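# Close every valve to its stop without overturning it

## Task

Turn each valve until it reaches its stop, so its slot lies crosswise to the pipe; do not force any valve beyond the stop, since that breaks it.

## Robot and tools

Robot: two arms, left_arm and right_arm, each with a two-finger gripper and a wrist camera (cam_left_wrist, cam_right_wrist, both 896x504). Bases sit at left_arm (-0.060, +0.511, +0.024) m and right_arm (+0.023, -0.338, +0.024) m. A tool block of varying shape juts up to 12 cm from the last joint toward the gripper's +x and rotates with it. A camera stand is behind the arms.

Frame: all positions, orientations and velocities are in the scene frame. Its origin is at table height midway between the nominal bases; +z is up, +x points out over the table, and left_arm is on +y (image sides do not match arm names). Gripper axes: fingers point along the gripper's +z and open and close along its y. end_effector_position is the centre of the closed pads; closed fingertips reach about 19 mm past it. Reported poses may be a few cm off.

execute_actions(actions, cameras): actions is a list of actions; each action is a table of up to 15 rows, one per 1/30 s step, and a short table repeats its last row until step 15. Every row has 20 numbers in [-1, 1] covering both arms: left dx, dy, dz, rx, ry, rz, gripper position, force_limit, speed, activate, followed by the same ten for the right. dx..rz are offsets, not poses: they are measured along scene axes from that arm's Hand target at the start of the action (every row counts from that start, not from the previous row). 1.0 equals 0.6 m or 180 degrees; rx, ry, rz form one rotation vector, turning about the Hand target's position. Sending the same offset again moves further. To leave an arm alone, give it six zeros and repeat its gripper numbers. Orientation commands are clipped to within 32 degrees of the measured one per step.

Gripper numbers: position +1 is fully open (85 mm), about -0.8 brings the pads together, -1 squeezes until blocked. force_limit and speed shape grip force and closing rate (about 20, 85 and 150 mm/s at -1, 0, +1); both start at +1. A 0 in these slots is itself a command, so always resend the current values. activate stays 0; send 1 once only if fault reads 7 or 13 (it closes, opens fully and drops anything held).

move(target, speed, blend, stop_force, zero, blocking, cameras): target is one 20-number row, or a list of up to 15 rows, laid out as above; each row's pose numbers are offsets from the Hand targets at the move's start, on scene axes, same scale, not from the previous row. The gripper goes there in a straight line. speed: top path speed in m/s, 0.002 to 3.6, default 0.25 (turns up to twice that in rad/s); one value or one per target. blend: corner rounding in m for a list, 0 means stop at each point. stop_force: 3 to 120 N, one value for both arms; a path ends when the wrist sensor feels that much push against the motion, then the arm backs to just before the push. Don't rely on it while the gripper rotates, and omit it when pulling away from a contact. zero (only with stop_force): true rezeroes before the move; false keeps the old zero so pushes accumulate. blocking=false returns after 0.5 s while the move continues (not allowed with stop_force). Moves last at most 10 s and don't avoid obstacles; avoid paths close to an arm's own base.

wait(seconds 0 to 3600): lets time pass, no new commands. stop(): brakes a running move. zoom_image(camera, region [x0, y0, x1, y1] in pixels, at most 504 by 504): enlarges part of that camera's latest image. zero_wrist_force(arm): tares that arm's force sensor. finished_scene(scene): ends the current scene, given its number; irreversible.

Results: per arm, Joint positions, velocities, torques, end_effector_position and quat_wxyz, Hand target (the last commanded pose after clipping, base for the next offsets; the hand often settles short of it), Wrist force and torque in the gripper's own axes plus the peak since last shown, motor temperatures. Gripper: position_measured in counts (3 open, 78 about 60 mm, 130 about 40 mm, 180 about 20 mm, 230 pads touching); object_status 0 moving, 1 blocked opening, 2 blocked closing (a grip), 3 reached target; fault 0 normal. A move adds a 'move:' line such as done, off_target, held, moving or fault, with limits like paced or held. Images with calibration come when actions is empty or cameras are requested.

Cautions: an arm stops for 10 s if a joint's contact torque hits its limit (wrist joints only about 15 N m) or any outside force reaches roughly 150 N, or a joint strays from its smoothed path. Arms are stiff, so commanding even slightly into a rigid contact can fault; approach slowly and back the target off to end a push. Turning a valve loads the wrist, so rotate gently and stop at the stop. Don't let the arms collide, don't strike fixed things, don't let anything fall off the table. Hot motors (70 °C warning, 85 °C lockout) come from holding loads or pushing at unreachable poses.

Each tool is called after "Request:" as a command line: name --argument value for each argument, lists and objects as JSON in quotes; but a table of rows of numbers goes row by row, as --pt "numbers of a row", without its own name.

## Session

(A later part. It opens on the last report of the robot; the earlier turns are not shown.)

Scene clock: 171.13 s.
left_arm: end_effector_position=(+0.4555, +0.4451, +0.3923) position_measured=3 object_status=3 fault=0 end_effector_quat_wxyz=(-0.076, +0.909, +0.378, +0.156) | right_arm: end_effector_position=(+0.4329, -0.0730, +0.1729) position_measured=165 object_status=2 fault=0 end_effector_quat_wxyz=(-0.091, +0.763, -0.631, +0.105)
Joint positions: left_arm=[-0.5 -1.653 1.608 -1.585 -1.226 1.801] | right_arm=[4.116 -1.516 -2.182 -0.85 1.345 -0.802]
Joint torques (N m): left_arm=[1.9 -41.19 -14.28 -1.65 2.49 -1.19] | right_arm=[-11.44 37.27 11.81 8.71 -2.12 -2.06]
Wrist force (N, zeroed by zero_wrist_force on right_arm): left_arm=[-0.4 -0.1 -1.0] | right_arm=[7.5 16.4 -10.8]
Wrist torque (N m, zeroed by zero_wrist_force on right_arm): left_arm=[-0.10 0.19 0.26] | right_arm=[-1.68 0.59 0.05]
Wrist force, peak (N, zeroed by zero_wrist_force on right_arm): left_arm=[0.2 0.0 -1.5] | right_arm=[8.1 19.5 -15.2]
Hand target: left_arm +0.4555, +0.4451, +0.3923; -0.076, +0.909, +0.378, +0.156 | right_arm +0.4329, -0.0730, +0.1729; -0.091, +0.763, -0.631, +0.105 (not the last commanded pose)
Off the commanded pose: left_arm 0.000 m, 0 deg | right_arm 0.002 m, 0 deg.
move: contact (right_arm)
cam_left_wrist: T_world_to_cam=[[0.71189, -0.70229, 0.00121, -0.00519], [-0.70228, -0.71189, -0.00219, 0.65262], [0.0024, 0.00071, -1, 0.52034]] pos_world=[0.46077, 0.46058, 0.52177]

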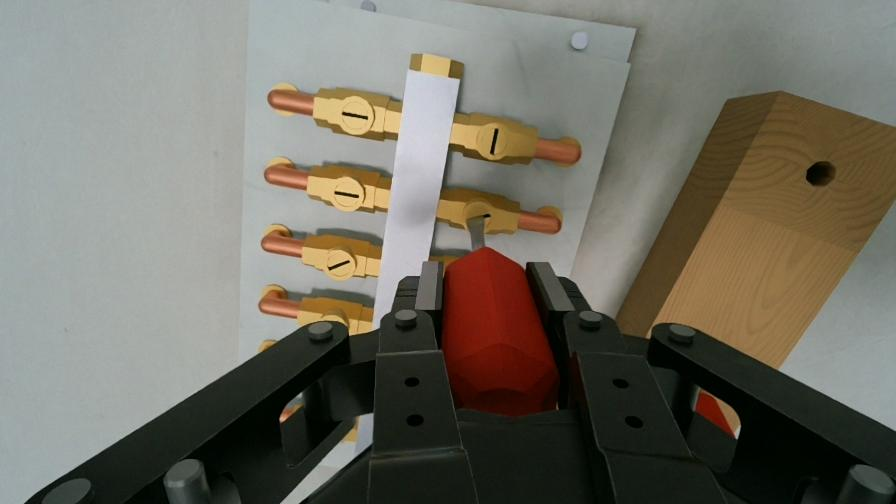

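Request:
move --target '[0,0,0,0,0,0,1,1,1,0,-0.0018,-0.001,-0.0005,0,0,0,-0.97,1,-1,0]' --speed 0.01

Request:
move --target '[0,0,0,0,0,0,1,1,1,0,0.0028,0,-0.0112,0,0,0,-0.97,1,-1,0]' --speed 0.01 --stop_force 10 --cameras '["cam_left_wrist"]'

Request:
zoom_image --camera "cam_left_wrist" --region '[456, 208, 492, 236]'

Scene clock: 172.67 s.
left_arm: end_effector_position=(+0.4555, +0.4451, +0.3923) position_measured=3 object_status=3 fault=0 end_effector_quat_wxyz=(-0.076, +0.909, +0.378, +0.156) | right_arm: end_effector_position=(+0.4318, -0.0736, +0.1726) position_measured=165 object_status=2 fault=0 end_effector_quat_wxyz=(-0.091, +0.763, -0.631, +0.105)
Joint positions: left_arm=[-0.5 -1.653 1.608 -1.585 -1.226 1.801] | right_arm=[4.117 -1.513 -2.186 -0.849 1.345 -0.801]
Joint torques (N m): left_arm=[1.54 -41.64 -14.34 -1.79 2.49 -1.07] | right_arm=[15.26 19.68 32.1 1.1 -4.85 0.89]
Wrist force (N, zeroed by zero_wrist_force on right_arm): left_arm=[0.0 0.1 -1.1] | right_arm=[-0.3 3.9 0.5]
Wrist torque (N m, zeroed by zero_wrist_force on right_arm): left_arm=[-0.06 0.14 0.26] | right_arm=[-0.52 -0.05 0.00]
Wrist force, peak (N, zeroed by zero_wrist_force on right_arm): left_arm=[0.4 -0.1 -1.4] | right_arm=[7.5 16.5 -11.3]
Hand target: left_arm +0.4555, +0.4451, +0.3923; -0.076, +0.909, +0.378, +0.156 | right_arm +0.4318, -0.0736, +0.1726; -0.091, +0.763, -0.631, +0.105
Off the commanded pose: left_arm 0.000 m, 0 deg | right_arm 0.000 m, 0 deg.
move: done

Scene clock: 174.00 s.
left_arm: end_effector_position=(+0.4555, +0.4451, +0.3923) position_measured=3 object_status=3 fault=0 end_effector_quat_wxyz=(-0.076, +0.909, +0.378, +0.156) | right_arm: end_effector_position=(+0.4323, -0.0735, +0.1708) position_measured=165 object_status=2 fault=0 end_effector_quat_wxyz=(-0.091, +0.763, -0.631, +0.105)
Joint positions: left_arm=[-0.5 -1.653 1.608 -1.585 -1.226 1.801] | right_arm=[4.117 -1.517 -2.188 -0.843 1.345 -0.802]
Joint torques (N m): left_arm=[1.82 -41.22 -14.61 -1.79 2.51 -1.26] | right_arm=[15.27 36.42 39.33 2.07 -3 2.03]
Wrist force (N, zeroed by zero_wrist_force on right_arm): left_arm=[0.3 0.0 -1.5] | right_arm=[5.5 4.4 -6.6]
Wrist torque (N m, zeroed by zero_wrist_force on right_arm): left_arm=[-0.09 0.09 0.26] | right_arm=[-0.54 0.43 0.02]
Wrist force, peak (N, zeroed by zero_wrist_force on right_arm): left_arm=[0.3 0.0 -1.5] | right_arm=[7.9 11.0 -26.1]
Hand target: left_arm +0.4555, +0.4451, +0.3923; -0.076, +0.909, +0.378, +0.156 | right_arm +0.4323, -0.0735, +0.1708; -0.091, +0.763, -0.631, +0.105 (not the last commanded pose)
Off the commanded pose: left_arm 0.000 m, 0 deg | right_arm 0.005 m, 0 deg.
move: contact (right_arm)
cam_left_wrist: T_world_to_cam=[[0.71189, -0.70229, 0.00121, -0.00519], [-0.70228, -0.71189, -0.00219, 0.65262], [0.0024, 0.00071, -1, 0.52034]] pos_world=[0.46077, 0.46058, 0.52177]

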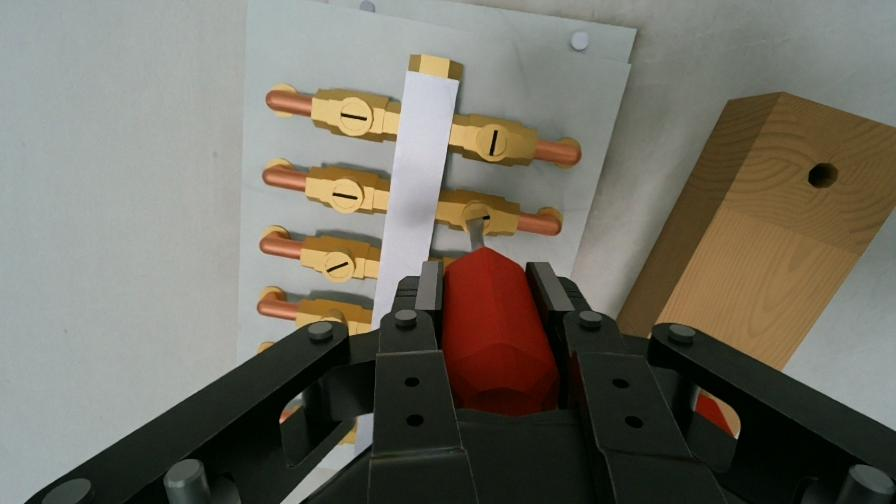

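Scaled by 14.000 from the camera's image (finer frame: 1280x720).

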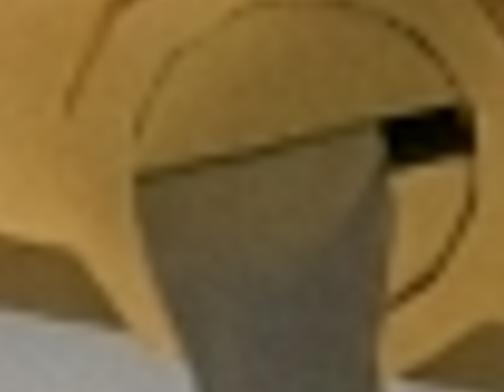

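Request:
move --pt "0 0 0 0 0 0 1 1 1 0 -0.002 -0.0005 -0.0007 0 0 0 -0.97 1 -1 0" --pt "0 0 0 0 0 0 1 1 1 0 -0.0029 -0.001 -0.0007 -0.0535 -0.0011 0.187 -0.97 1 -1 0" --speed 0.2 --cameras '["cam_left_wrist"]'

Request:
zoom_image --camera "cam_left_wrist" --region '[434, 190, 514, 260]'

Scene clock: 178.10 s.
left_arm: end_effector_position=(+0.4555, +0.4451, +0.3923) position_measured=3 object_status=3 fault=0 end_effector_quat_wxyz=(-0.076, +0.909, +0.378, +0.156) | right_arm: end_effector_position=(+0.4305, -0.0740, +0.1704) position_measured=165 object_status=2 fault=0 end_effector_quat_wxyz=(-0.055, +0.918, -0.373, +0.127)
Joint positions: left_arm=[-0.5 -1.653 1.608 -1.585 -1.226 1.801] | right_arm=[4.12 -1.513 -2.192 -0.844 1.344 -1.41]
Joint torques (N m): left_arm=[1.57 -41.17 -14.29 -1.7 2.45 -1.14] | right_arm=[-11.17 36.35 9.23 6.4 0.45 -1.74]
Wrist force (N, zeroed by zero_wrist_force on right_arm): left_arm=[0.1 0.0 -1.3] | right_arm=[-3.7 3.2 -2.2]
Wrist torque (N m, zeroed by zero_wrist_force on right_arm): left_arm=[-0.07 0.13 0.26] | right_arm=[-0.41 -0.41 0.73]
Wrist force, peak (N, zeroed by zero_wrist_force on right_arm): left_arm=[0.0 0.1 -1.5] | right_arm=[6.0 4.3 -7.0]
Hand target: left_arm +0.4555, +0.4451, +0.3923; -0.076, +0.909, +0.378, +0.156 | right_arm +0.4305, -0.0741, +0.1704; -0.055, +0.918, -0.373, +0.127
Off the commanded pose: left_arm 0.000 m, 0 deg | right_arm 0.000 m, 0 deg.
move: done
cam_left_wrist: T_world_to_cam=[[0.71189, -0.70229, 0.00121, -0.00519], [-0.70228, -0.71189, -0.00219, 0.65262], [0.0024, 0.00071, -1, 0.52034]] pos_world=[0.46077, 0.46058, 0.52177]

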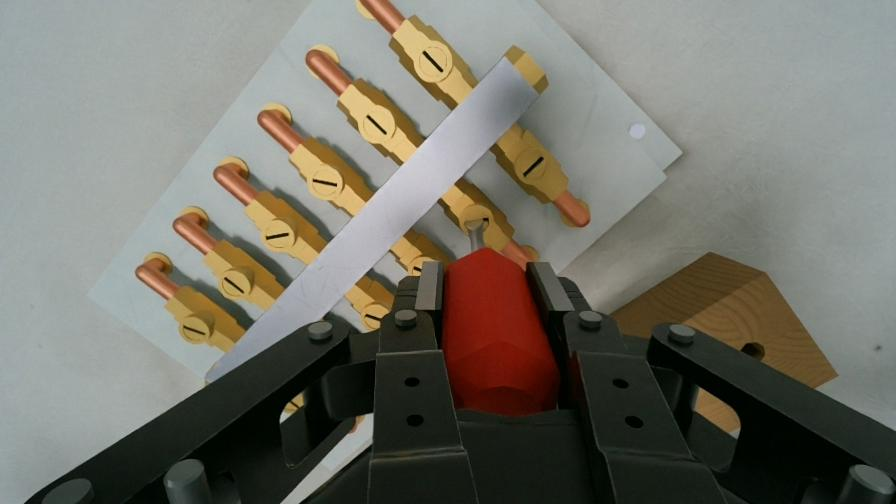

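Scaled by 6.300 from the camera's image (finer frame: 1280x720).

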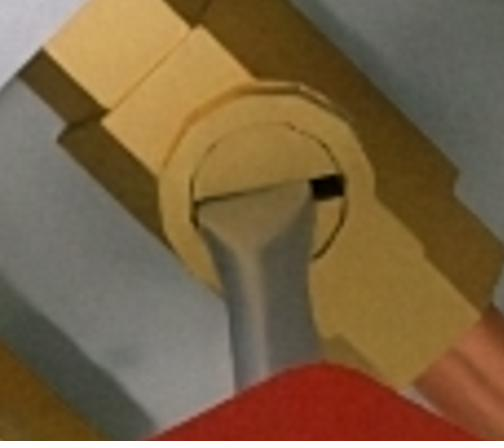

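Request:
move --target '[0,0,0,0,0,0,1,1,1,0,-0.0005,-0.0008,0,-0.0481,-0.001,0.1683,-0.97,1,-1,0]' --speed 0.2 --cameras '["cam_left_wrist"]'

Request:
zoom_image --camera "cam_left_wrist" --region '[434, 190, 514, 260]'

Scene clock: 180.87 s.
left_arm: end_effector_position=(+0.4555, +0.4451, +0.3923) position_measured=3 object_status=3 fault=0 end_effector_quat_wxyz=(-0.076, +0.909, +0.378, +0.156) | right_arm: end_effector_position=(+0.4302, -0.0745, +0.1704) position_measured=165 object_status=2 fault=0 end_effector_quat_wxyz=(-0.018, +0.984, -0.110, +0.137)
Joint positions: left_arm=[-0.5 -1.653 1.608 -1.585 -1.226 1.801] | right_arm=[4.12 -1.512 -2.193 -0.844 1.344 -1.96]
Joint torques (N m): left_arm=[1.15 -41.21 -14.65 -1.78 2.43 -1.14] | right_arm=[-11.57 36.45 10 7.53 0.86 -1.83]
Wrist force (N, zeroed by zero_wrist_force on right_arm): left_arm=[0.0 0.2 -1.0] | right_arm=[-7.1 3.9 -4.2]
Wrist torque (N m, zeroed by zero_wrist_force on right_arm): left_arm=[-0.06 0.12 0.26] | right_arm=[-0.45 -0.63 0.90]
Wrist force, peak (N, zeroed by zero_wrist_force on right_arm): left_arm=[0.0 0.1 -1.5] | right_arm=[-8.3 4.1 -4.9]
Hand target: left_arm +0.4555, +0.4451, +0.3923; -0.076, +0.909, +0.378, +0.156 | right_arm +0.4302, -0.0745, +0.1704; -0.018, +0.984, -0.110, +0.137
Off the commanded pose: left_arm 0.000 m, 0 deg | right_arm 0.000 m, 0 deg.
move: done
cam_left_wrist: T_world_to_cam=[[0.71189, -0.70229, 0.00121, -0.00519], [-0.70228, -0.71189, -0.00219, 0.65262], [0.0024, 0.00071, -1, 0.52034]] pos_world=[0.46077, 0.46058, 0.52177]

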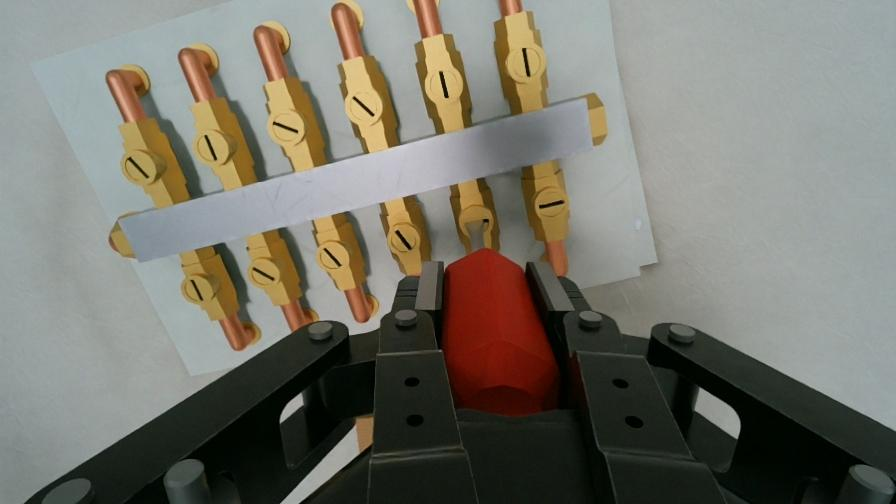

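Scaled by 6.300 from the camera's image (finer frame: 1280x720).

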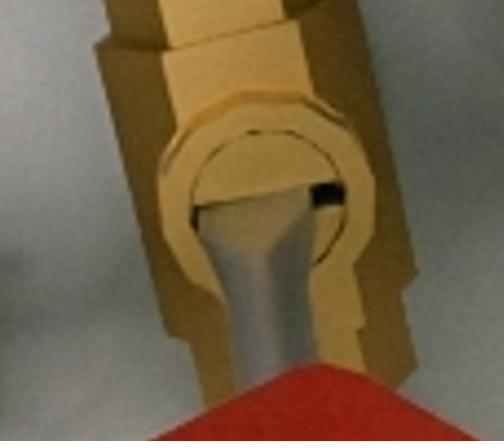

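Request:
move --target '[0,0,0,0,0,0,1,1,1,0,0,0,0,-0.0046,-0.0001,0.016,-0.97,1,-1,0]' --speed 0.05

Request:
move --target '[0,0,0,0,0,0,1,1,1,0,0,0,0,-0.0031,-0.0001,0.0107,-0.97,1,-1,0]' --speed 0.05

Scene clock: 182.20 s.
left_arm: end_effector_position=(+0.4555, +0.4451, +0.3923) position_measured=3 object_status=3 fault=0 end_effector_quat_wxyz=(-0.076, +0.909, +0.378, +0.156) | right_arm: end_effector_position=(+0.4302, -0.0745, +0.1704) position_measured=165 object_status=2 fault=0 end_effector_quat_wxyz=(-0.015, +0.987, -0.084, +0.138) end_effector_velocity=(+0.000, +0.000, +0.001) end_effector_angular_velocity=(+0.002, -0.002, -0.005)
Joint positions: left_arm=[-0.5 -1.653 1.608 -1.585 -1.226 1.801] | right_arm=[4.119 -1.512 -2.193 -0.844 1.344 -2.012]
Joint velocities: left_arm=[within noise] | right_arm=[0 0.001 0 0 -0.002 0.005]
Joint torques (N m): left_arm=[1.65 -41.29 -14.72 -1.8 2.46 -1.2] | right_arm=[-0.38 27.63 21.24 3.49 -3.61 1.49]
Wrist force (N, zeroed by zero_wrist_force on right_arm): left_arm=[-0.1 0.3 -1.4] | right_arm=[-7.9 5.4 -6.1]
Wrist torque (N m, zeroed by zero_wrist_force on right_arm): left_arm=[-0.04 0.16 0.27] | right_arm=[-0.63 -0.70 1.12]
Wrist force, peak (N, zeroed by zero_wrist_force on right_arm): left_arm=[0.3 0.1 -1.4] | right_arm=[-8.2 5.6 -6.4]
Hand target: left_arm +0.4555, +0.4451, +0.3923; -0.076, +0.909, +0.378, +0.156 | right_arm +0.4302, -0.0745, +0.1704; -0.015, +0.987, -0.084, +0.138
Off the commanded pose: left_arm 0.000 m, 0 deg | right_arm 0.000 m, 0 deg.
move: done

Scene clock: 182.87 s.
left_arm: end_effector_position=(+0.4555, +0.4451, +0.3923) position_measured=3 object_status=3 fault=0 end_effector_quat_wxyz=(-0.076, +0.909, +0.378, +0.156) | right_arm: end_effector_position=(+0.4302, -0.0746, +0.1704) position_measured=165 object_status=2 fault=0 end_effector_quat_wxyz=(-0.012, +0.988, -0.066, +0.138) end_effector_velocity=(+0.000, +0.000, +0.000) end_effector_angular_velocity=(+0.002, +0.001, -0.005)
Joint positions: left_arm=[-0.5 -1.653 1.608 -1.585 -1.226 1.801] | right_arm=[4.12 -1.512 -2.193 -0.844 1.344 -2.047]
Joint velocities: left_arm=[within noise] | right_arm=[0 0 0 0 0 0.006]
Joint torques (N m): left_arm=[1.38 -41.42 -14.68 -1.95 2.39 -1.22] | right_arm=[15.22 22.96 29.76 0.64 -2.86 0.97]
Wrist force (N, zeroed by zero_wrist_force on right_arm): left_arm=[0.1 0.0 -1.1] | right_arm=[-3.5 -1.2 -0.4]
Wrist torque (N m, zeroed by zero_wrist_force on right_arm): left_arm=[-0.08 0.11 0.27] | right_arm=[-0.13 -0.32 1.91]
Wrist force, peak (N, zeroed by zero_wrist_force on right_arm): left_arm=[0.1 -0.2 -1.5] | right_arm=[-8.0 5.5 -6.5]
Hand target: left_arm +0.4555, +0.4451, +0.3923; -0.076, +0.909, +0.378, +0.156 | right_arm +0.4302, -0.0745, +0.1704; -0.012, +0.988, -0.067, +0.138
Off the commanded pose: left_arm 0.000 m, 0 deg | right_arm 0.000 m, 0 deg.
move: done

Request:
zoom_image --camera "cam_left_wrist" --region '[170, 180, 450, 330]'

Scaled by 1.800 from the camera's image (finer frame: 1280x720).
This view is cut from an older image: the scene may have changed since it was taken.

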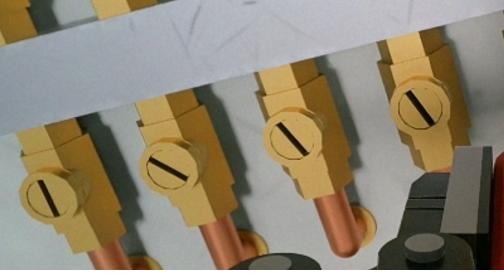

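Request:
move --pt "0 0 0 0 0 0 1 1 1 0 0 0 0 0.0038 0.0001 -0.0134 -0.97 1 -1 0" --pt "0 0 0 0 0 0 1 1 1 0 -0.0055 0 0.0192 0.0038 0.0001 -0.0134 -0.97 1 -1 0" --pt "0 0 0 0 0 0 1 1 1 0 -0.0042 0.0600 0.0115 0.1031 0.0021 -0.3606 -0.97 1 -1 0" --speed 0.2 --cameras '["cam_left_wrist"]'

Request:
zoom_image --camera "cam_left_wrist" --region '[448, 200, 502, 242]'

Scene clock: 189.67 s.
left_arm: end_effector_position=(+0.4555, +0.4451, +0.3923) position_measured=3 object_status=3 fault=0 end_effector_quat_wxyz=(-0.076, +0.909, +0.378, +0.156) | right_arm: end_effector_position=(+0.4277, -0.0384, +0.1773) position_measured=165 object_status=2 fault=0 end_effector_quat_wxyz=(-0.087, +0.785, -0.604, +0.108)
Joint positions: left_arm=[-0.5 -1.653 1.608 -1.585 -1.226 1.801] | right_arm=[4.171 -1.553 -2.13 -0.878 1.336 -0.817]
Joint torques (N m): left_arm=[1.11 -40.68 -15.38 -1.95 2.43 -1.18] | right_arm=[4.05 31.22 18.8 0.28 -2.44 2.02]
Wrist force (N, zeroed by zero_wrist_force on right_arm): left_arm=[-0.1 0.2 -1.1] | right_arm=[0.7 -0.5 0.7]
Wrist torque (N m, zeroed by zero_wrist_force on right_arm): left_arm=[-0.05 0.15 0.26] | right_arm=[-0.08 -0.11 0.00]
Wrist force, peak (N, zeroed by zero_wrist_force on right_arm): left_arm=[0.2 -0.4 -1.5] | right_arm=[1.6 -9.5 21.8]
Hand target: left_arm +0.4555, +0.4451, +0.3923; -0.076, +0.909, +0.378, +0.156 | right_arm +0.4277, -0.0385, +0.1773; -0.087, +0.785, -0.604, +0.108
Off the commanded pose: left_arm 0.000 m, 0 deg | right_arm 0.000 m, 0 deg.
move: done
cam_left_wrist: T_world_to_cam=[[0.71189, -0.70229, 0.00121, -0.00519], [-0.70228, -0.71189, -0.00219, 0.65262], [0.0024, 0.00071, -1, 0.52034]] pos_world=[0.46077, 0.46058, 0.52177]

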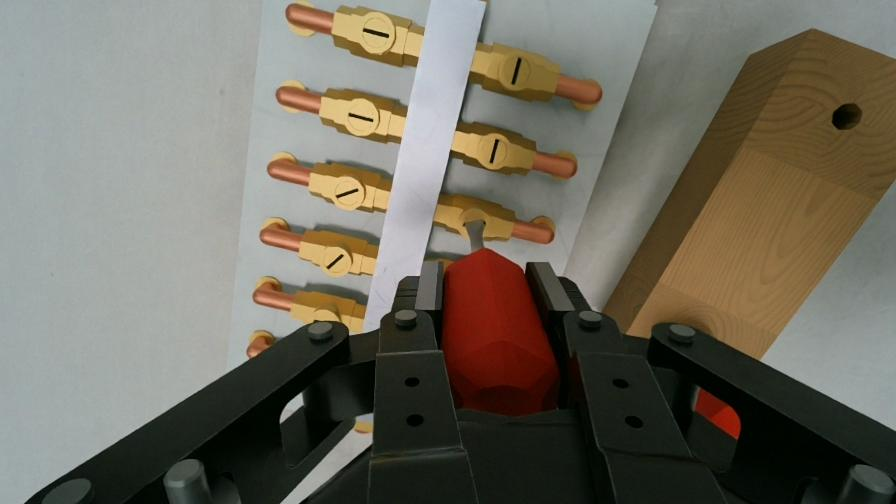

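Scaled by 9.333 from the camera's image (finer frame: 1280x720).

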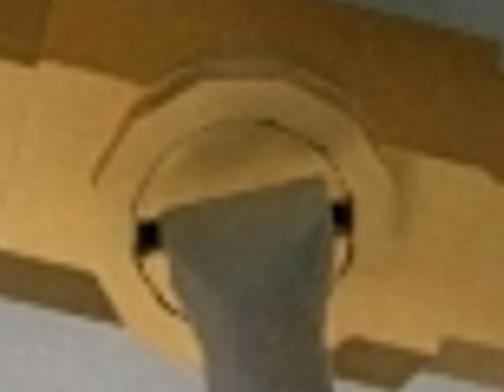

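Request:
move --target '[0,0,0,0,0,0,1,1,1,0,0,0.0018,0,0.0084,0.0002,-0.0294,-0.97,1,-1,0]' --speed 0.08 --cameras '["cam_left_wrist"]'

Request:
zoom_image --camera "cam_left_wrist" --region '[448, 200, 502, 242]'

Scene clock: 191.93 s.
left_arm: end_effector_position=(+0.4555, +0.4451, +0.3923) position_measured=3 object_status=3 fault=0 end_effector_quat_wxyz=(-0.076, +0.909, +0.378, +0.156) | right_arm: end_effector_position=(+0.4277, -0.0375, +0.1773) position_measured=165 object_status=2 fault=0 end_effector_quat_wxyz=(-0.092, +0.755, -0.641, +0.104)
Joint positions: left_arm=[-0.5 -1.653 1.608 -1.585 -1.226 1.801] | right_arm=[4.172 -1.555 -2.128 -0.878 1.336 -0.719]
Joint torques (N m): left_arm=[0.81 -41.17 -14.83 -1.88 2.35 -1.17] | right_arm=[15.67 8.44 35.33 0.26 -3.27 -2.01]
Wrist force (N, zeroed by zero_wrist_force on right_arm): left_arm=[-0.2 -0.4 -1.2] | right_arm=[0.5 -0.5 0.9]
Wrist torque (N m, zeroed by zero_wrist_force on right_arm): left_arm=[-0.13 0.17 0.27] | right_arm=[-0.09 -0.08 -0.02]
Wrist force, peak (N, zeroed by zero_wrist_force on right_arm): left_arm=[-0.5 0.0 -1.6] | right_arm=[0.7 -1.1 0.9]
Hand target: left_arm +0.4555, +0.4451, +0.3923; -0.076, +0.909, +0.378, +0.156 | right_arm +0.4277, -0.0375, +0.1773; -0.092, +0.755, -0.641, +0.104
Off the commanded pose: left_arm 0.000 m, 0 deg | right_arm 0.000 m, 0 deg.
move: done
cam_left_wrist: T_world_to_cam=[[0.71189, -0.70229, 0.00121, -0.00519], [-0.70228, -0.71189, -0.00219, 0.65262], [0.0024, 0.00071, -1, 0.52034]] pos_world=[0.46077, 0.46058, 0.52177]

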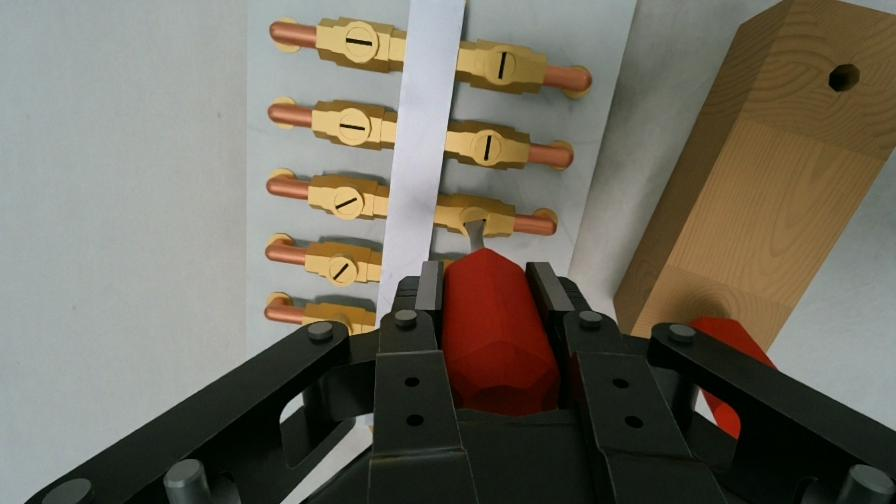

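Scaled by 9.333 from the camera's image (finer frame: 1280x720).

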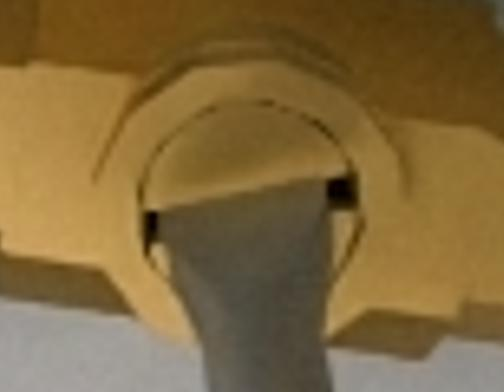

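Request:
move --target '[0,0,0,0,0,0,1,1,1,0,0,0.0008,0,0.0023,0,-0.008,-0.97,1,-1,0]' --speed 0.08

Request:
move --target '[0,0,0,0,0,0,1,1,1,0,0.0046,0,-0.0160,0,0,0,-0.97,1,-1,0]' --speed 0.01 --stop_force 6

Request:
move --target '[0,0,0,0,0,0,1,1,1,0,0,0.005,0,0,0,0,-0.97,1,-1,0]' --speed 0.005 --stop_force 8 --cameras '["cam_left_wrist"]'

Request:
zoom_image --camera "cam_left_wrist" --region '[448, 200, 502, 242]'

Scene clock: 193.77 s.
left_arm: end_effector_position=(+0.4555, +0.4451, +0.3923) position_measured=3 object_status=3 fault=0 end_effector_quat_wxyz=(-0.076, +0.909, +0.378, +0.156) | right_arm: end_effector_position=(+0.4277, -0.0370, +0.1773) position_measured=165 object_status=2 fault=0 end_effector_quat_wxyz=(-0.094, +0.746, -0.651, +0.103)
Joint positions: left_arm=[-0.5 -1.653 1.608 -1.585 -1.226 1.801] | right_arm=[4.173 -1.556 -2.128 -0.878 1.336 -0.692]
Joint torques (N m): left_arm=[0.74 -40.91 -15.39 -1.92 2.43 -1.21] | right_arm=[14.14 7.23 36.8 1.89 -3.18 -1.99]
Wrist force (N, zeroed by zero_wrist_force on right_arm): left_arm=[-0.1 -0.2 -0.9] | right_arm=[0.7 -0.9 0.9]
Wrist torque (N m, zeroed by zero_wrist_force on right_arm): left_arm=[-0.11 0.15 0.26] | right_arm=[-0.14 -0.11 -0.01]
Wrist force, peak (N, zeroed by zero_wrist_force on right_arm): left_arm=[0.0 -0.5 -1.4] | right_arm=[0.8 -0.8 1.1]
Hand target: left_arm +0.4555, +0.4451, +0.3923; -0.076, +0.909, +0.378, +0.156 | right_arm +0.4277, -0.0370, +0.1773; -0.094, +0.746, -0.651, +0.103
Off the commanded pose: left_arm 0.000 m, 0 deg | right_arm 0.000 m, 0 deg.
move: done

Scene clock: 195.70 s.
left_arm: end_effector_position=(+0.4555, +0.4451, +0.3923) position_measured=3 object_status=3 fault=0 end_effector_quat_wxyz=(-0.076, +0.909, +0.378, +0.156) | right_arm: end_effector_position=(+0.4296, -0.0370, +0.1706) position_measured=165 object_status=2 fault=0 end_effector_quat_wxyz=(-0.093, +0.746, -0.651, +0.103)
Joint positions: left_arm=[-0.5 -1.653 1.608 -1.585 -1.226 1.801] | right_arm=[4.169 -1.569 -2.135 -0.857 1.336 -0.696]
Joint torques (N m): left_arm=[0.52 -41.1 -14.95 -2.01 2.44 -1.25] | right_arm=[14.89 39.3 35.45 0.76 -0.98 2.07]
Wrist force (N, zeroed by zero_wrist_force on right_arm): left_arm=[0.1 0.2 -0.9] | right_arm=[3.8 -2.0 -3.2]
Wrist torque (N m, zeroed by zero_wrist_force on right_arm): left_arm=[-0.05 0.12 0.26] | right_arm=[-0.04 0.13 -0.01]
Wrist force, peak (N, zeroed by zero_wrist_force on right_arm): left_arm=[0.4 -0.1 -1.6] | right_arm=[7.3 3.6 -19.2]
Hand target: left_arm +0.4555, +0.4451, +0.3923; -0.076, +0.909, +0.378, +0.156 | right_arm +0.4296, -0.0370, +0.1706; -0.094, +0.746, -0.651, +0.103 (not the last commanded pose)
Off the commanded pose: left_arm 0.000 m, 0 deg | right_arm 0.003 m, 0 deg.
move: contact (right_arm)

Scene clock: 197.20 s.
left_arm: end_effector_position=(+0.4555, +0.4451, +0.3923) position_measured=3 object_status=3 fault=0 end_effector_quat_wxyz=(-0.076, +0.909, +0.378, +0.156) | right_arm: end_effector_position=(+0.4296, -0.0352, +0.1707) position_measured=165 object_status=2 fault=0 end_effector_quat_wxyz=(-0.094, +0.746, -0.651, +0.103)
Joint positions: left_arm=[-0.5 -1.653 1.608 -1.585 -1.226 1.801] | right_arm=[4.171 -1.572 -2.132 -0.858 1.336 -0.694]
Joint torques (N m): left_arm=[0.94 -41.32 -15.37 -1.95 2.49 -1.13] | right_arm=[-12.04 33.69 7.04 6.95 -1.1 -2]
Wrist force (N, zeroed by zero_wrist_force on right_arm): left_arm=[0.1 0.2 -1.3] | right_arm=[9.6 8.1 -18.0]
Wrist torque (N m, zeroed by zero_wrist_force on right_arm): left_arm=[-0.05 0.13 0.27] | right_arm=[-0.92 0.50 0.01]
Wrist force, peak (N, zeroed by zero_wrist_force on right_arm): left_arm=[0.1 0.1 -1.5] | right_arm=[10.7 10.8 -21.3]
Hand target: left_arm +0.4555, +0.4451, +0.3923; -0.076, +0.909, +0.378, +0.156 | right_arm +0.4296, -0.0352, +0.1707; -0.094, +0.746, -0.651, +0.103 (not the last commanded pose)
Off the commanded pose: left_arm 0.000 m, 0 deg | right_arm 0.001 m, 0 deg.
move: contact (right_arm)
cam_left_wrist: T_world_to_cam=[[0.71189, -0.70229, 0.00121, -0.00519], [-0.70228, -0.71189, -0.00219, 0.65262], [0.0024, 0.00071, -1, 0.52034]] pos_world=[0.46077, 0.46058, 0.52177]

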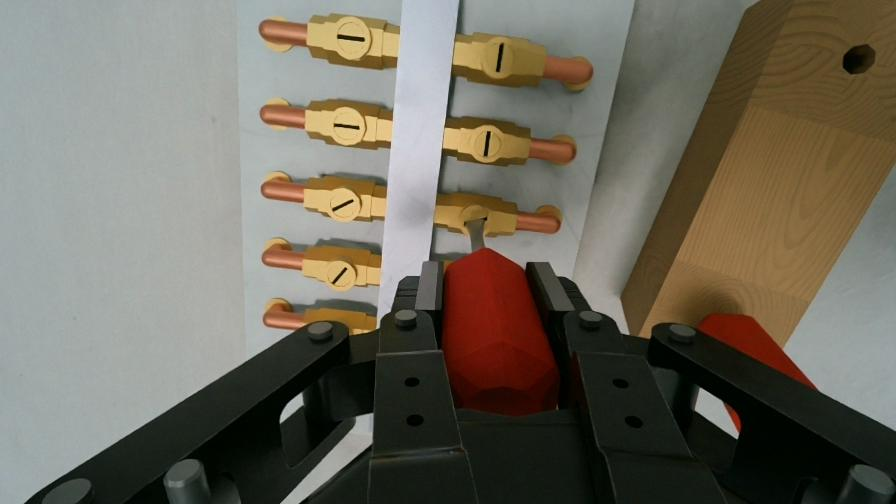

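Scaled by 9.333 from the camera's image (finer frame: 1280x720).

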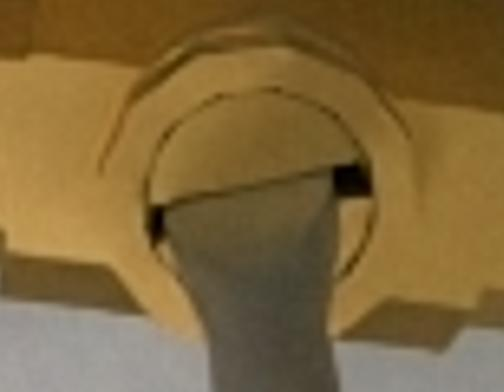

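Request:
move --pt "0 0 0 0 0 0 1 1 1 0 -0.001 -0.001 0.0003 0 0 0 -0.97 1 -1 0" --pt "0 0 0 0 0 0 1 1 1 0 -0.0025 -0.0018 0.0003 -0.1062 -0.0021 0.3713 -0.97 1 -1 0" --speed 0.25 --cameras '["cam_left_wrist"]'

Request:
zoom_image --camera "cam_left_wrist" --region '[434, 190, 514, 260]'

Scene clock: 201.90 s.
left_arm: end_effector_position=(+0.4555, +0.4451, +0.3923) position_measured=3 object_status=3 fault=0 end_effector_quat_wxyz=(-0.076, +0.909, +0.378, +0.156) | right_arm: end_effector_position=(+0.4281, -0.0363, +0.1708) position_measured=165 object_status=2 fault=0 end_effector_quat_wxyz=(-0.018, +0.984, -0.110, +0.137)
Joint positions: left_arm=[-0.5 -1.653 1.608 -1.585 -1.226 1.801] | right_arm=[4.173 -1.567 -2.136 -0.86 1.336 -1.905]
Joint torques (N m): left_arm=[0.72 -40.66 -15.32 -1.99 2.41 -1.14] | right_arm=[-11.09 47.26 9.58 6.27 1.25 -2.27]
Wrist force (N, zeroed by zero_wrist_force on right_arm): left_arm=[-0.1 -0.3 -0.9] | right_arm=[-0.8 -3.3 11.8]
Wrist torque (N m, zeroed by zero_wrist_force on right_arm): left_arm=[-0.14 0.15 0.27] | right_arm=[0.52 -0.12 0.39]
Wrist force, peak (N, zeroed by zero_wrist_force on right_arm): left_arm=[0.1 0.1 -1.6] | right_arm=[9.6 8.7 -18.3]
Hand target: left_arm +0.4555, +0.4451, +0.3923; -0.076, +0.909, +0.378, +0.156 | right_arm +0.4281, -0.0363, +0.1708; -0.018, +0.984, -0.110, +0.137
Off the commanded pose: left_arm 0.000 m, 0 deg | right_arm 0.000 m, 0 deg.
move: done
cam_left_wrist: T_world_to_cam=[[0.71189, -0.70229, 0.00121, -0.00519], [-0.70228, -0.71189, -0.00219, 0.65262], [0.0024, 0.00071, -1, 0.52034]] pos_world=[0.46077, 0.46058, 0.52177]

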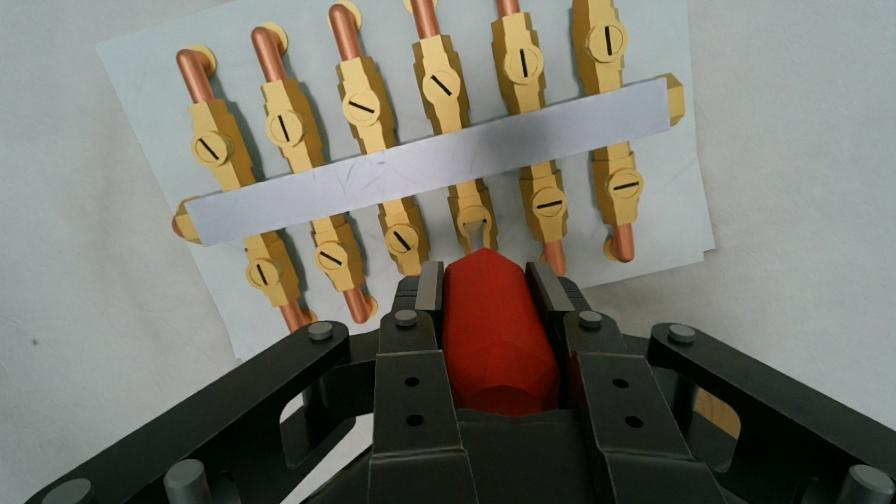

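Scaled by 6.300 from the camera's image (finer frame: 1280x720).

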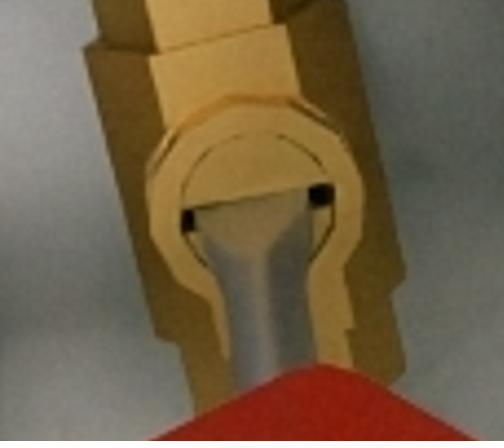

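Request:
move --target '[0,0,0,0,0,0,1,1,1,0,0,0,-0.0005,-0.0069,-0.0001,0.024,-0.97,1,-1,0]' --speed 0.05

Scene clock: 203.57 s.
left_arm: end_effector_position=(+0.4555, +0.4451, +0.3923) position_measured=3 object_status=3 fault=0 end_effector_quat_wxyz=(-0.076, +0.909, +0.378, +0.156) | right_arm: end_effector_position=(+0.4281, -0.0363, +0.1706) position_measured=165 object_status=2 fault=0 end_effector_quat_wxyz=(-0.013, +0.988, -0.071, +0.138) end_effector_velocity=(+0.000, +0.000, -0.001) end_effector_angular_velocity=(+0.000, +0.001, -0.006)
Joint positions: left_arm=[-0.5 -1.653 1.608 -1.585 -1.226 1.801] | right_arm=[4.173 -1.568 -2.136 -0.859 1.336 -1.984]
Joint velocities: left_arm=[within noise] | right_arm=[0 -0.001 0 0 0 0.006]
Joint torques (N m): left_arm=[0.25 -41.24 -15.37 -1.98 2.42 -1.19] | right_arm=[-8.18 6.17 6.82 6.41 0.09 1.68]
Wrist force (N, zeroed by zero_wrist_force on right_arm): left_arm=[-0.1 -0.2 -1.3] | right_arm=[-1.9 2.1 -2.7]
Wrist torque (N m, zeroed by zero_wrist_force on right_arm): left_arm=[-0.10 0.15 0.26] | right_arm=[0.07 -0.22 1.28]
Wrist force, peak (N, zeroed by zero_wrist_force on right_arm): left_arm=[-0.1 -0.3 -1.6] | right_arm=[-1.0 -2.7 11.9]
Hand target: left_arm +0.4555, +0.4451, +0.3923; -0.076, +0.909, +0.378, +0.156 | right_arm +0.4281, -0.0363, +0.1705; -0.013, +0.988, -0.071, +0.138
Off the commanded pose: left_arm 0.000 m, 0 deg | right_arm 0.000 m, 0 deg.
move: done

Request:
move --target '[0,0,0,0,0,0,1,1,1,0,0,0,0,-0.0023,0,0.008,-0.97,1,-1,0]' --speed 0.05 --cameras '["cam_left_wrist"]'

Request:
zoom_image --camera "cam_left_wrist" --region '[434, 190, 514, 260]'

Request:
zoom_image --camera "cam_left_wrist" --region '[230, 200, 430, 330]'

Scene clock: 204.93 s.
left_arm: end_effector_position=(+0.4555, +0.4451, +0.3923) position_measured=3 object_status=3 fault=0 end_effector_quat_wxyz=(-0.076, +0.909, +0.378, +0.156) | right_arm: end_effector_position=(+0.4281, -0.0363, +0.1705) position_measured=165 object_status=2 fault=0 end_effector_quat_wxyz=(-0.011, +0.989, -0.058, +0.138) end_effector_velocity=(+0.000, +0.000, +0.001) end_effector_angular_velocity=(+0.002, -0.001, -0.006)
Joint positions: left_arm=[-0.5 -1.653 1.608 -1.585 -1.226 1.801] | right_arm=[4.173 -1.568 -2.136 -0.859 1.336 -2.01]
Joint velocities: left_arm=[within noise] | right_arm=[0 0.001 0 -0.001 -0.001 0.006]
Joint torques (N m): left_arm=[0.53 -40.58 -15.81 -2.09 2.34 -1.22] | right_arm=[-9.9 4.97 23.49 -0.01 1.62 0.95]
Wrist force (N, zeroed by zero_wrist_force on right_arm): left_arm=[0.1 -0.2 -1.1] | right_arm=[-0.5 1.6 -4.7]
Wrist torque (N m, zeroed by zero_wrist_force on right_arm): left_arm=[-0.11 0.12 0.27] | right_arm=[0.10 -0.11 2.00]
Wrist force, peak (N, zeroed by zero_wrist_force on right_arm): left_arm=[0.4 -0.1 -1.6] | right_arm=[-0.4 1.8 -5.3]
Hand target: left_arm +0.4555, +0.4451, +0.3923; -0.076, +0.909, +0.378, +0.156 | right_arm +0.4281, -0.0363, +0.1705; -0.011, +0.989, -0.058, +0.138
Off the commanded pose: left_arm 0.000 m, 0 deg | right_arm 0.000 m, 0 deg.
move: done
cam_left_wrist: T_world_to_cam=[[0.71189, -0.70229, 0.00121, -0.00519], [-0.70228, -0.71189, -0.00219, 0.65262], [0.0024, 0.00071, -1, 0.52034]] pos_world=[0.46077, 0.46058, 0.52177]

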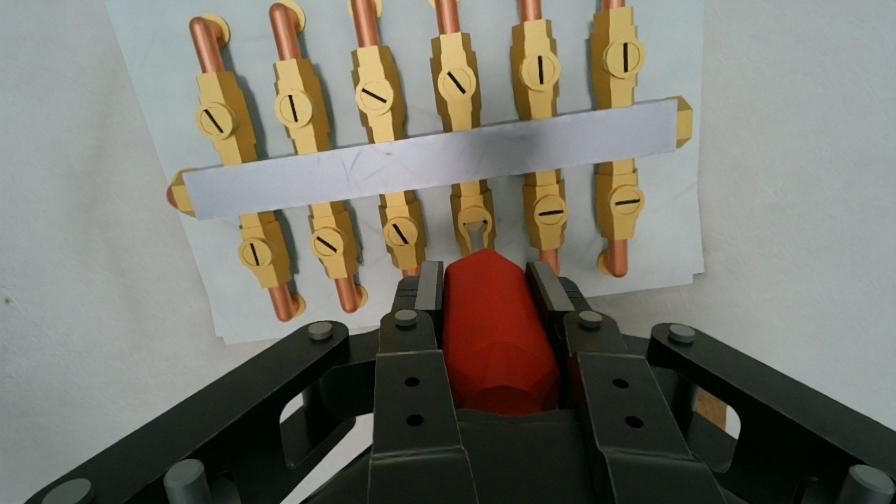

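Scaled by 6.300 from the camera's image (finer frame: 1280x720).

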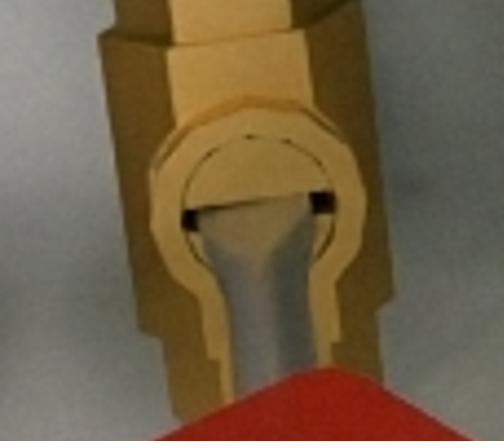

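Scaled by 2.520 from the camera's image (finer frame: 1280x720).

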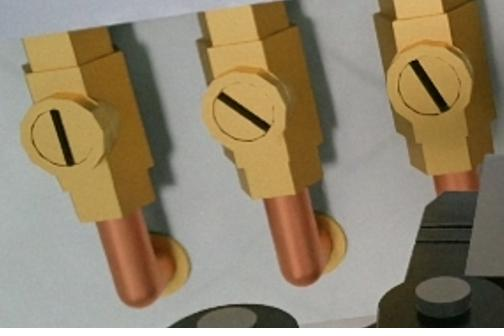

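Request:
move --pt "0 0 0 0 0 0 1 1 1 0 0 0 0 0.0038 0.0001 -0.0134 -0.97 1 -1 0" --pt "0 0 0 0 0 0 1 1 1 0 -0.0055 0 0.0192 0.0038 0.0001 -0.0134 -0.97 1 -1 0" --pt "0 0 0 0 0 0 1 1 1 0 -0.0045 0.0638 0.011 0.1085 0.0022 -0.3793 -0.97 1 -1 0" --speed 0.2 --cameras '["cam_left_wrist"]'

Request:
zoom_image --camera "cam_left_wrist" --region '[448, 200, 502, 242]'

Scene clock: 211.23 s.
left_arm: end_effector_position=(+0.4555, +0.4451, +0.3923) position_measured=3 object_status=3 fault=0 end_effector_quat_wxyz=(-0.076, +0.909, +0.378, +0.156) | right_arm: end_effector_position=(+0.4254, +0.0021, +0.1771) position_measured=165 object_status=2 fault=0 end_effector_quat_wxyz=(-0.089, +0.771, -0.621, +0.106)
Joint positions: left_arm=[-0.5 -1.653 1.608 -1.585 -1.226 1.801] | right_arm=[4.221 -1.616 -2.064 -0.894 1.329 -0.723]
Joint torques (N m): left_arm=[-0.85 -41.28 -15.51 -2.11 2.38 -1.19] | right_arm=[6.7 34.32 17.73 0.32 -2.69 2.03]
Wrist force (N, zeroed by zero_wrist_force on right_arm): left_arm=[0.2 0.1 -1.4] | right_arm=[-0.8 0.2 1.1]
Wrist torque (N m, zeroed by zero_wrist_force on right_arm): left_arm=[-0.07 0.11 0.26] | right_arm=[0.04 0.13 -0.04]
Wrist force, peak (N, zeroed by zero_wrist_force on right_arm): left_arm=[0.0 0.0 -1.6] | right_arm=[3.6 -10.2 25.7]
Hand target: left_arm +0.4555, +0.4451, +0.3923; -0.076, +0.909, +0.378, +0.156 | right_arm +0.4254, +0.0020, +0.1771; -0.089, +0.771, -0.621, +0.106
Off the commanded pose: left_arm 0.000 m, 0 deg | right_arm 0.000 m, 0 deg.
move: done
cam_left_wrist: T_world_to_cam=[[0.71189, -0.70229, 0.00121, -0.00519], [-0.70228, -0.71189, -0.00219, 0.65262], [0.0024, 0.00071, -1, 0.52034]] pos_world=[0.46077, 0.46058, 0.52177]

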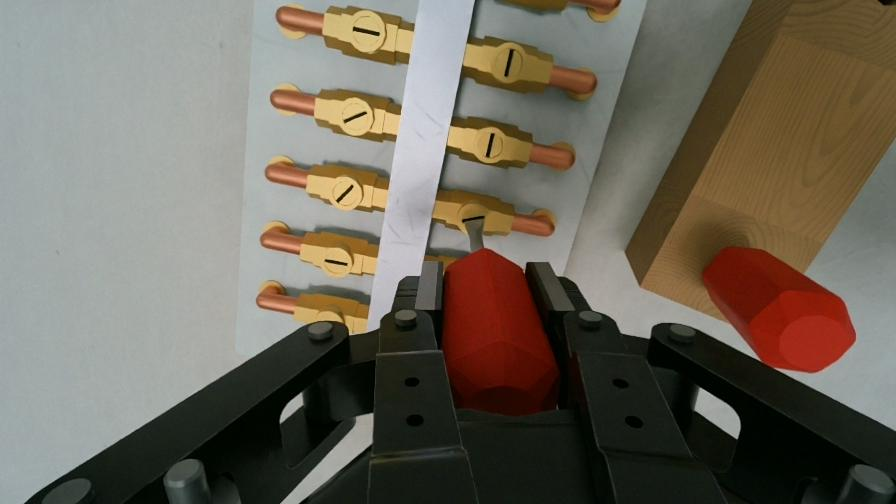

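Scaled by 9.333 from the camera's image (finer frame: 1280x720).

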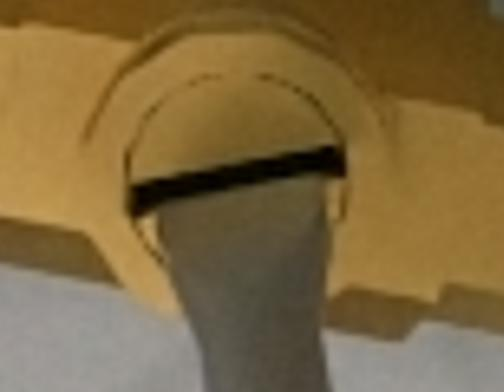

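Request:
move --pt "0 0 0 0 0 0 1 1 1 0 0.0005 -0.0125 0 0 0 0 -0.97 1 -1 0" --pt "0 0 0 0 0 0 1 1 1 0 0.0005 -0.0015 0 0 0 0 -0.97 1 -1 0" --speed 0.06

Request:
move --target '[0,0,0,0,0,0,1,1,1,0,0.0046,0,-0.0160,0,0,0,-0.97,1,-1,0]' --speed 0.01 --stop_force 6

Request:
move --target '[0,0,0,0,0,0,1,1,1,0,0,0.005,0,0,0,0,-0.97,1,-1,0]' --speed 0.005 --stop_force 8 --cameras '["cam_left_wrist"]'

Request:
zoom_image --camera "cam_left_wrist" --region '[448, 200, 502, 242]'

Scene clock: 213.03 s.
left_arm: end_effector_position=(+0.4555, +0.4451, +0.3923) position_measured=3 object_status=3 fault=0 end_effector_quat_wxyz=(-0.076, +0.909, +0.378, +0.156) | right_arm: end_effector_position=(+0.4257, +0.0013, +0.1771) position_measured=165 object_status=2 fault=0 end_effector_quat_wxyz=(-0.089, +0.771, -0.621, +0.106) end_effector_velocity=(+0.000, -0.002, +0.000) end_effector_angular_velocity=(-0.001, +0.000, +0.002)
Joint positions: left_arm=[-0.5 -1.653 1.608 -1.585 -1.226 1.801] | right_arm=[4.22 -1.615 -2.065 -0.893 1.329 -0.724]
Joint velocities: left_arm=[within noise] | right_arm=[-0.002 0.005 -0.004 0 0 -0.004]
Joint torques (N m): left_arm=[-0.24 -41.41 -15.66 -2.1 2.43 -1.21] | right_arm=[-11.69 45.82 7.03 2.16 -3.31 -2.05]
Wrist force (N, zeroed by zero_wrist_force on right_arm): left_arm=[-0.2 -0.1 -1.5] | right_arm=[-0.8 0.5 1.1]
Wrist torque (N m, zeroed by zero_wrist_force on right_arm): left_arm=[-0.10 0.17 0.27] | right_arm=[0.09 0.13 -0.03]
Wrist force, peak (N, zeroed by zero_wrist_force on right_arm): left_arm=[0.1 0.2 -1.6] | right_arm=[-1.5 0.2 0.9]
Hand target: left_arm +0.4555, +0.4451, +0.3923; -0.076, +0.909, +0.378, +0.156 | right_arm +0.4257, +0.0011, +0.1771; -0.089, +0.771, -0.621, +0.106
Off the commanded pose: left_arm 0.000 m, 0 deg | right_arm 0.000 m, 0 deg.
move: done

Scene clock: 214.70 s.
left_arm: end_effector_position=(+0.4555, +0.4451, +0.3923) position_measured=3 object_status=3 fault=0 end_effector_quat_wxyz=(-0.076, +0.909, +0.378, +0.156) | right_arm: end_effector_position=(+0.4270, +0.0011, +0.1729) position_measured=165 object_status=2 fault=0 end_effector_quat_wxyz=(-0.089, +0.771, -0.621, +0.106)
Joint positions: left_arm=[-0.5 -1.653 1.608 -1.585 -1.226 1.801] | right_arm=[4.217 -1.623 -2.069 -0.88 1.33 -0.726]
Joint torques (N m): left_arm=[-0.47 -41.25 -15.37 -2.2 2.28 -1.1] | right_arm=[15.1 40.11 34.72 0.45 -2.28 2.02]
Wrist force (N, zeroed by zero_wrist_force on right_arm): left_arm=[0.1 0.0 -1.0] | right_arm=[2.5 0.0 -7.9]
Wrist torque (N m, zeroed by zero_wrist_force on right_arm): left_arm=[-0.09 0.12 0.26] | right_arm=[0.10 0.40 -0.02]
Wrist force, peak (N, zeroed by zero_wrist_force on right_arm): left_arm=[0.3 0.1 -1.6] | right_arm=[5.1 4.0 -21.0]
Hand target: left_arm +0.4555, +0.4451, +0.3923; -0.076, +0.909, +0.378, +0.156 | right_arm +0.4270, +0.0011, +0.1729; -0.089, +0.771, -0.621, +0.106 (not the last commanded pose)
Off the commanded pose: left_arm 0.000 m, 0 deg | right_arm 0.006 m, 0 deg.
move: contact (right_arm)

Scene clock: 216.40 s.
left_arm: end_effector_position=(+0.4555, +0.4451, +0.3923) position_measured=3 object_status=3 fault=0 end_effector_quat_wxyz=(-0.076, +0.909, +0.378, +0.156) | right_arm: end_effector_position=(+0.4270, +0.0036, +0.1729) position_measured=165 object_status=2 fault=0 end_effector_quat_wxyz=(-0.090, +0.771, -0.621, +0.106)
Joint positions: left_arm=[-0.5 -1.653 1.608 -1.585 -1.226 1.801] | right_arm=[4.22 -1.627 -2.065 -0.881 1.329 -0.724]
Joint torques (N m): left_arm=[-0.13 -41.03 -15.62 -2.18 2.4 -1.21] | right_arm=[-11.35 34.23 5.23 8.47 -1.78 -2.13]
Wrist force (N, zeroed by zero_wrist_force on right_arm): left_arm=[0.2 0.0 -1.0] | right_arm=[7.6 8.5 -22.2]
Wrist torque (N m, zeroed by zero_wrist_force on right_arm): left_arm=[-0.09 0.10 0.26] | right_arm=[-0.65 0.76 -0.01]
Wrist force, peak (N, zeroed by zero_wrist_force on right_arm): left_arm=[0.2 0.2 -1.5] | right_arm=[8.7 11.6 -25.3]
Hand target: left_arm +0.4555, +0.4451, +0.3923; -0.076, +0.909, +0.378, +0.156 | right_arm +0.4270, +0.0036, +0.1729; -0.090, +0.771, -0.621, +0.106
Off the commanded pose: left_arm 0.000 m, 0 deg | right_arm 0.000 m, 0 deg.
move: contact (right_arm)
cam_left_wrist: T_world_to_cam=[[0.71189, -0.70229, 0.00121, -0.00519], [-0.70228, -0.71189, -0.00219, 0.65262], [0.0024, 0.00071, -1, 0.52034]] pos_world=[0.46077, 0.46058, 0.52177]

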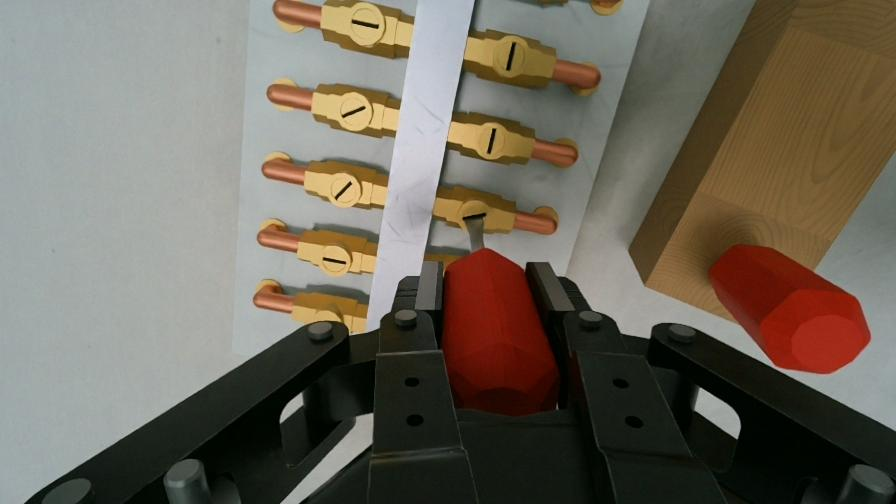

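Scaled by 9.333 from the camera's image (finer frame: 1280x720).

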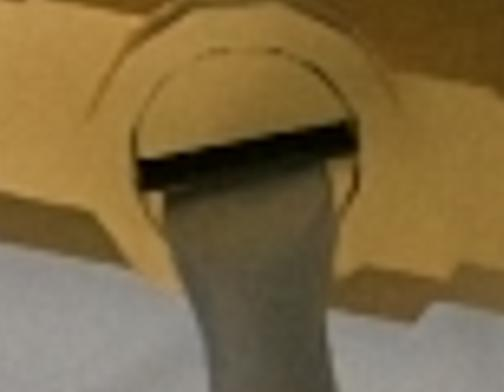

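Request:
move --pt "0 0 0 0 0 0 1 1 1 0 -0.0011 0 0.0038 0 0 0 -0.97 1 -1 0" --pt "0 0 0 0 0 0 1 1 1 0 -0.0011 -0.015 0.0038 0 0 0 -0.97 1 -1 0" --speed 0.06 --cameras '["cam_left_wrist"]'

Request:
zoom_image --camera "cam_left_wrist" --region '[448, 200, 502, 242]'

Scene clock: 218.10 s.
left_arm: end_effector_position=(+0.4555, +0.4451, +0.3923) position_measured=3 object_status=3 fault=0 end_effector_quat_wxyz=(-0.076, +0.909, +0.378, +0.156) | right_arm: end_effector_position=(+0.4264, -0.0055, +0.1752) position_measured=165 object_status=2 fault=0 end_effector_quat_wxyz=(-0.090, +0.771, -0.621, +0.106)
Joint positions: left_arm=[-0.5 -1.653 1.608 -1.585 -1.226 1.801] | right_arm=[4.211 -1.607 -2.079 -0.884 1.331 -0.732]
Joint torques (N m): left_arm=[-0.23 -40.63 -15.48 -2.12 2.37 -1.26] | right_arm=[15.11 8.37 36.86 3.43 1.5 2.1]
Wrist force (N, zeroed by zero_wrist_force on right_arm): left_arm=[0.2 0.1 -1.2] | right_arm=[0.5 0.4 1.2]
Wrist torque (N m, zeroed by zero_wrist_force on right_arm): left_arm=[-0.08 0.11 0.26] | right_arm=[0.07 -0.09 -0.04]
Wrist force, peak (N, zeroed by zero_wrist_force on right_arm): left_arm=[0.0 -0.2 -1.5] | right_arm=[7.8 8.8 -22.2]
Hand target: left_arm +0.4555, +0.4451, +0.3923; -0.076, +0.909, +0.378, +0.156 | right_arm +0.4263, -0.0054, +0.1752; -0.090, +0.771, -0.621, +0.106
Off the commanded pose: left_arm 0.000 m, 0 deg | right_arm 0.000 m, 0 deg.
move: done
cam_left_wrist: T_world_to_cam=[[0.71189, -0.70229, 0.00121, -0.00519], [-0.70228, -0.71189, -0.00219, 0.65262], [0.0024, 0.00071, -1, 0.52034]] pos_world=[0.46077, 0.46058, 0.52177]

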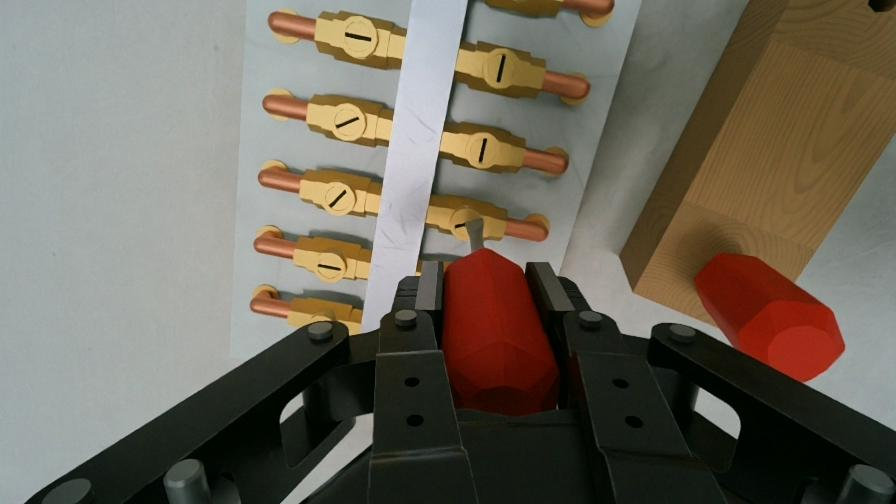

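Scaled by 9.333 from the camera's image (finer frame: 1280x720).

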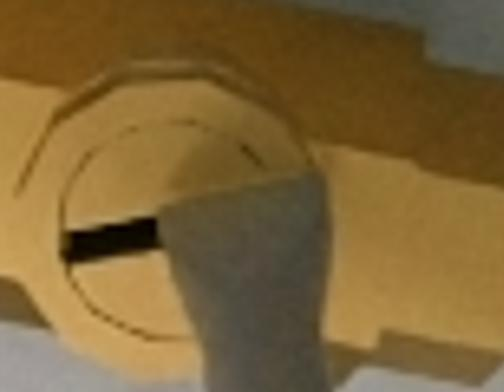

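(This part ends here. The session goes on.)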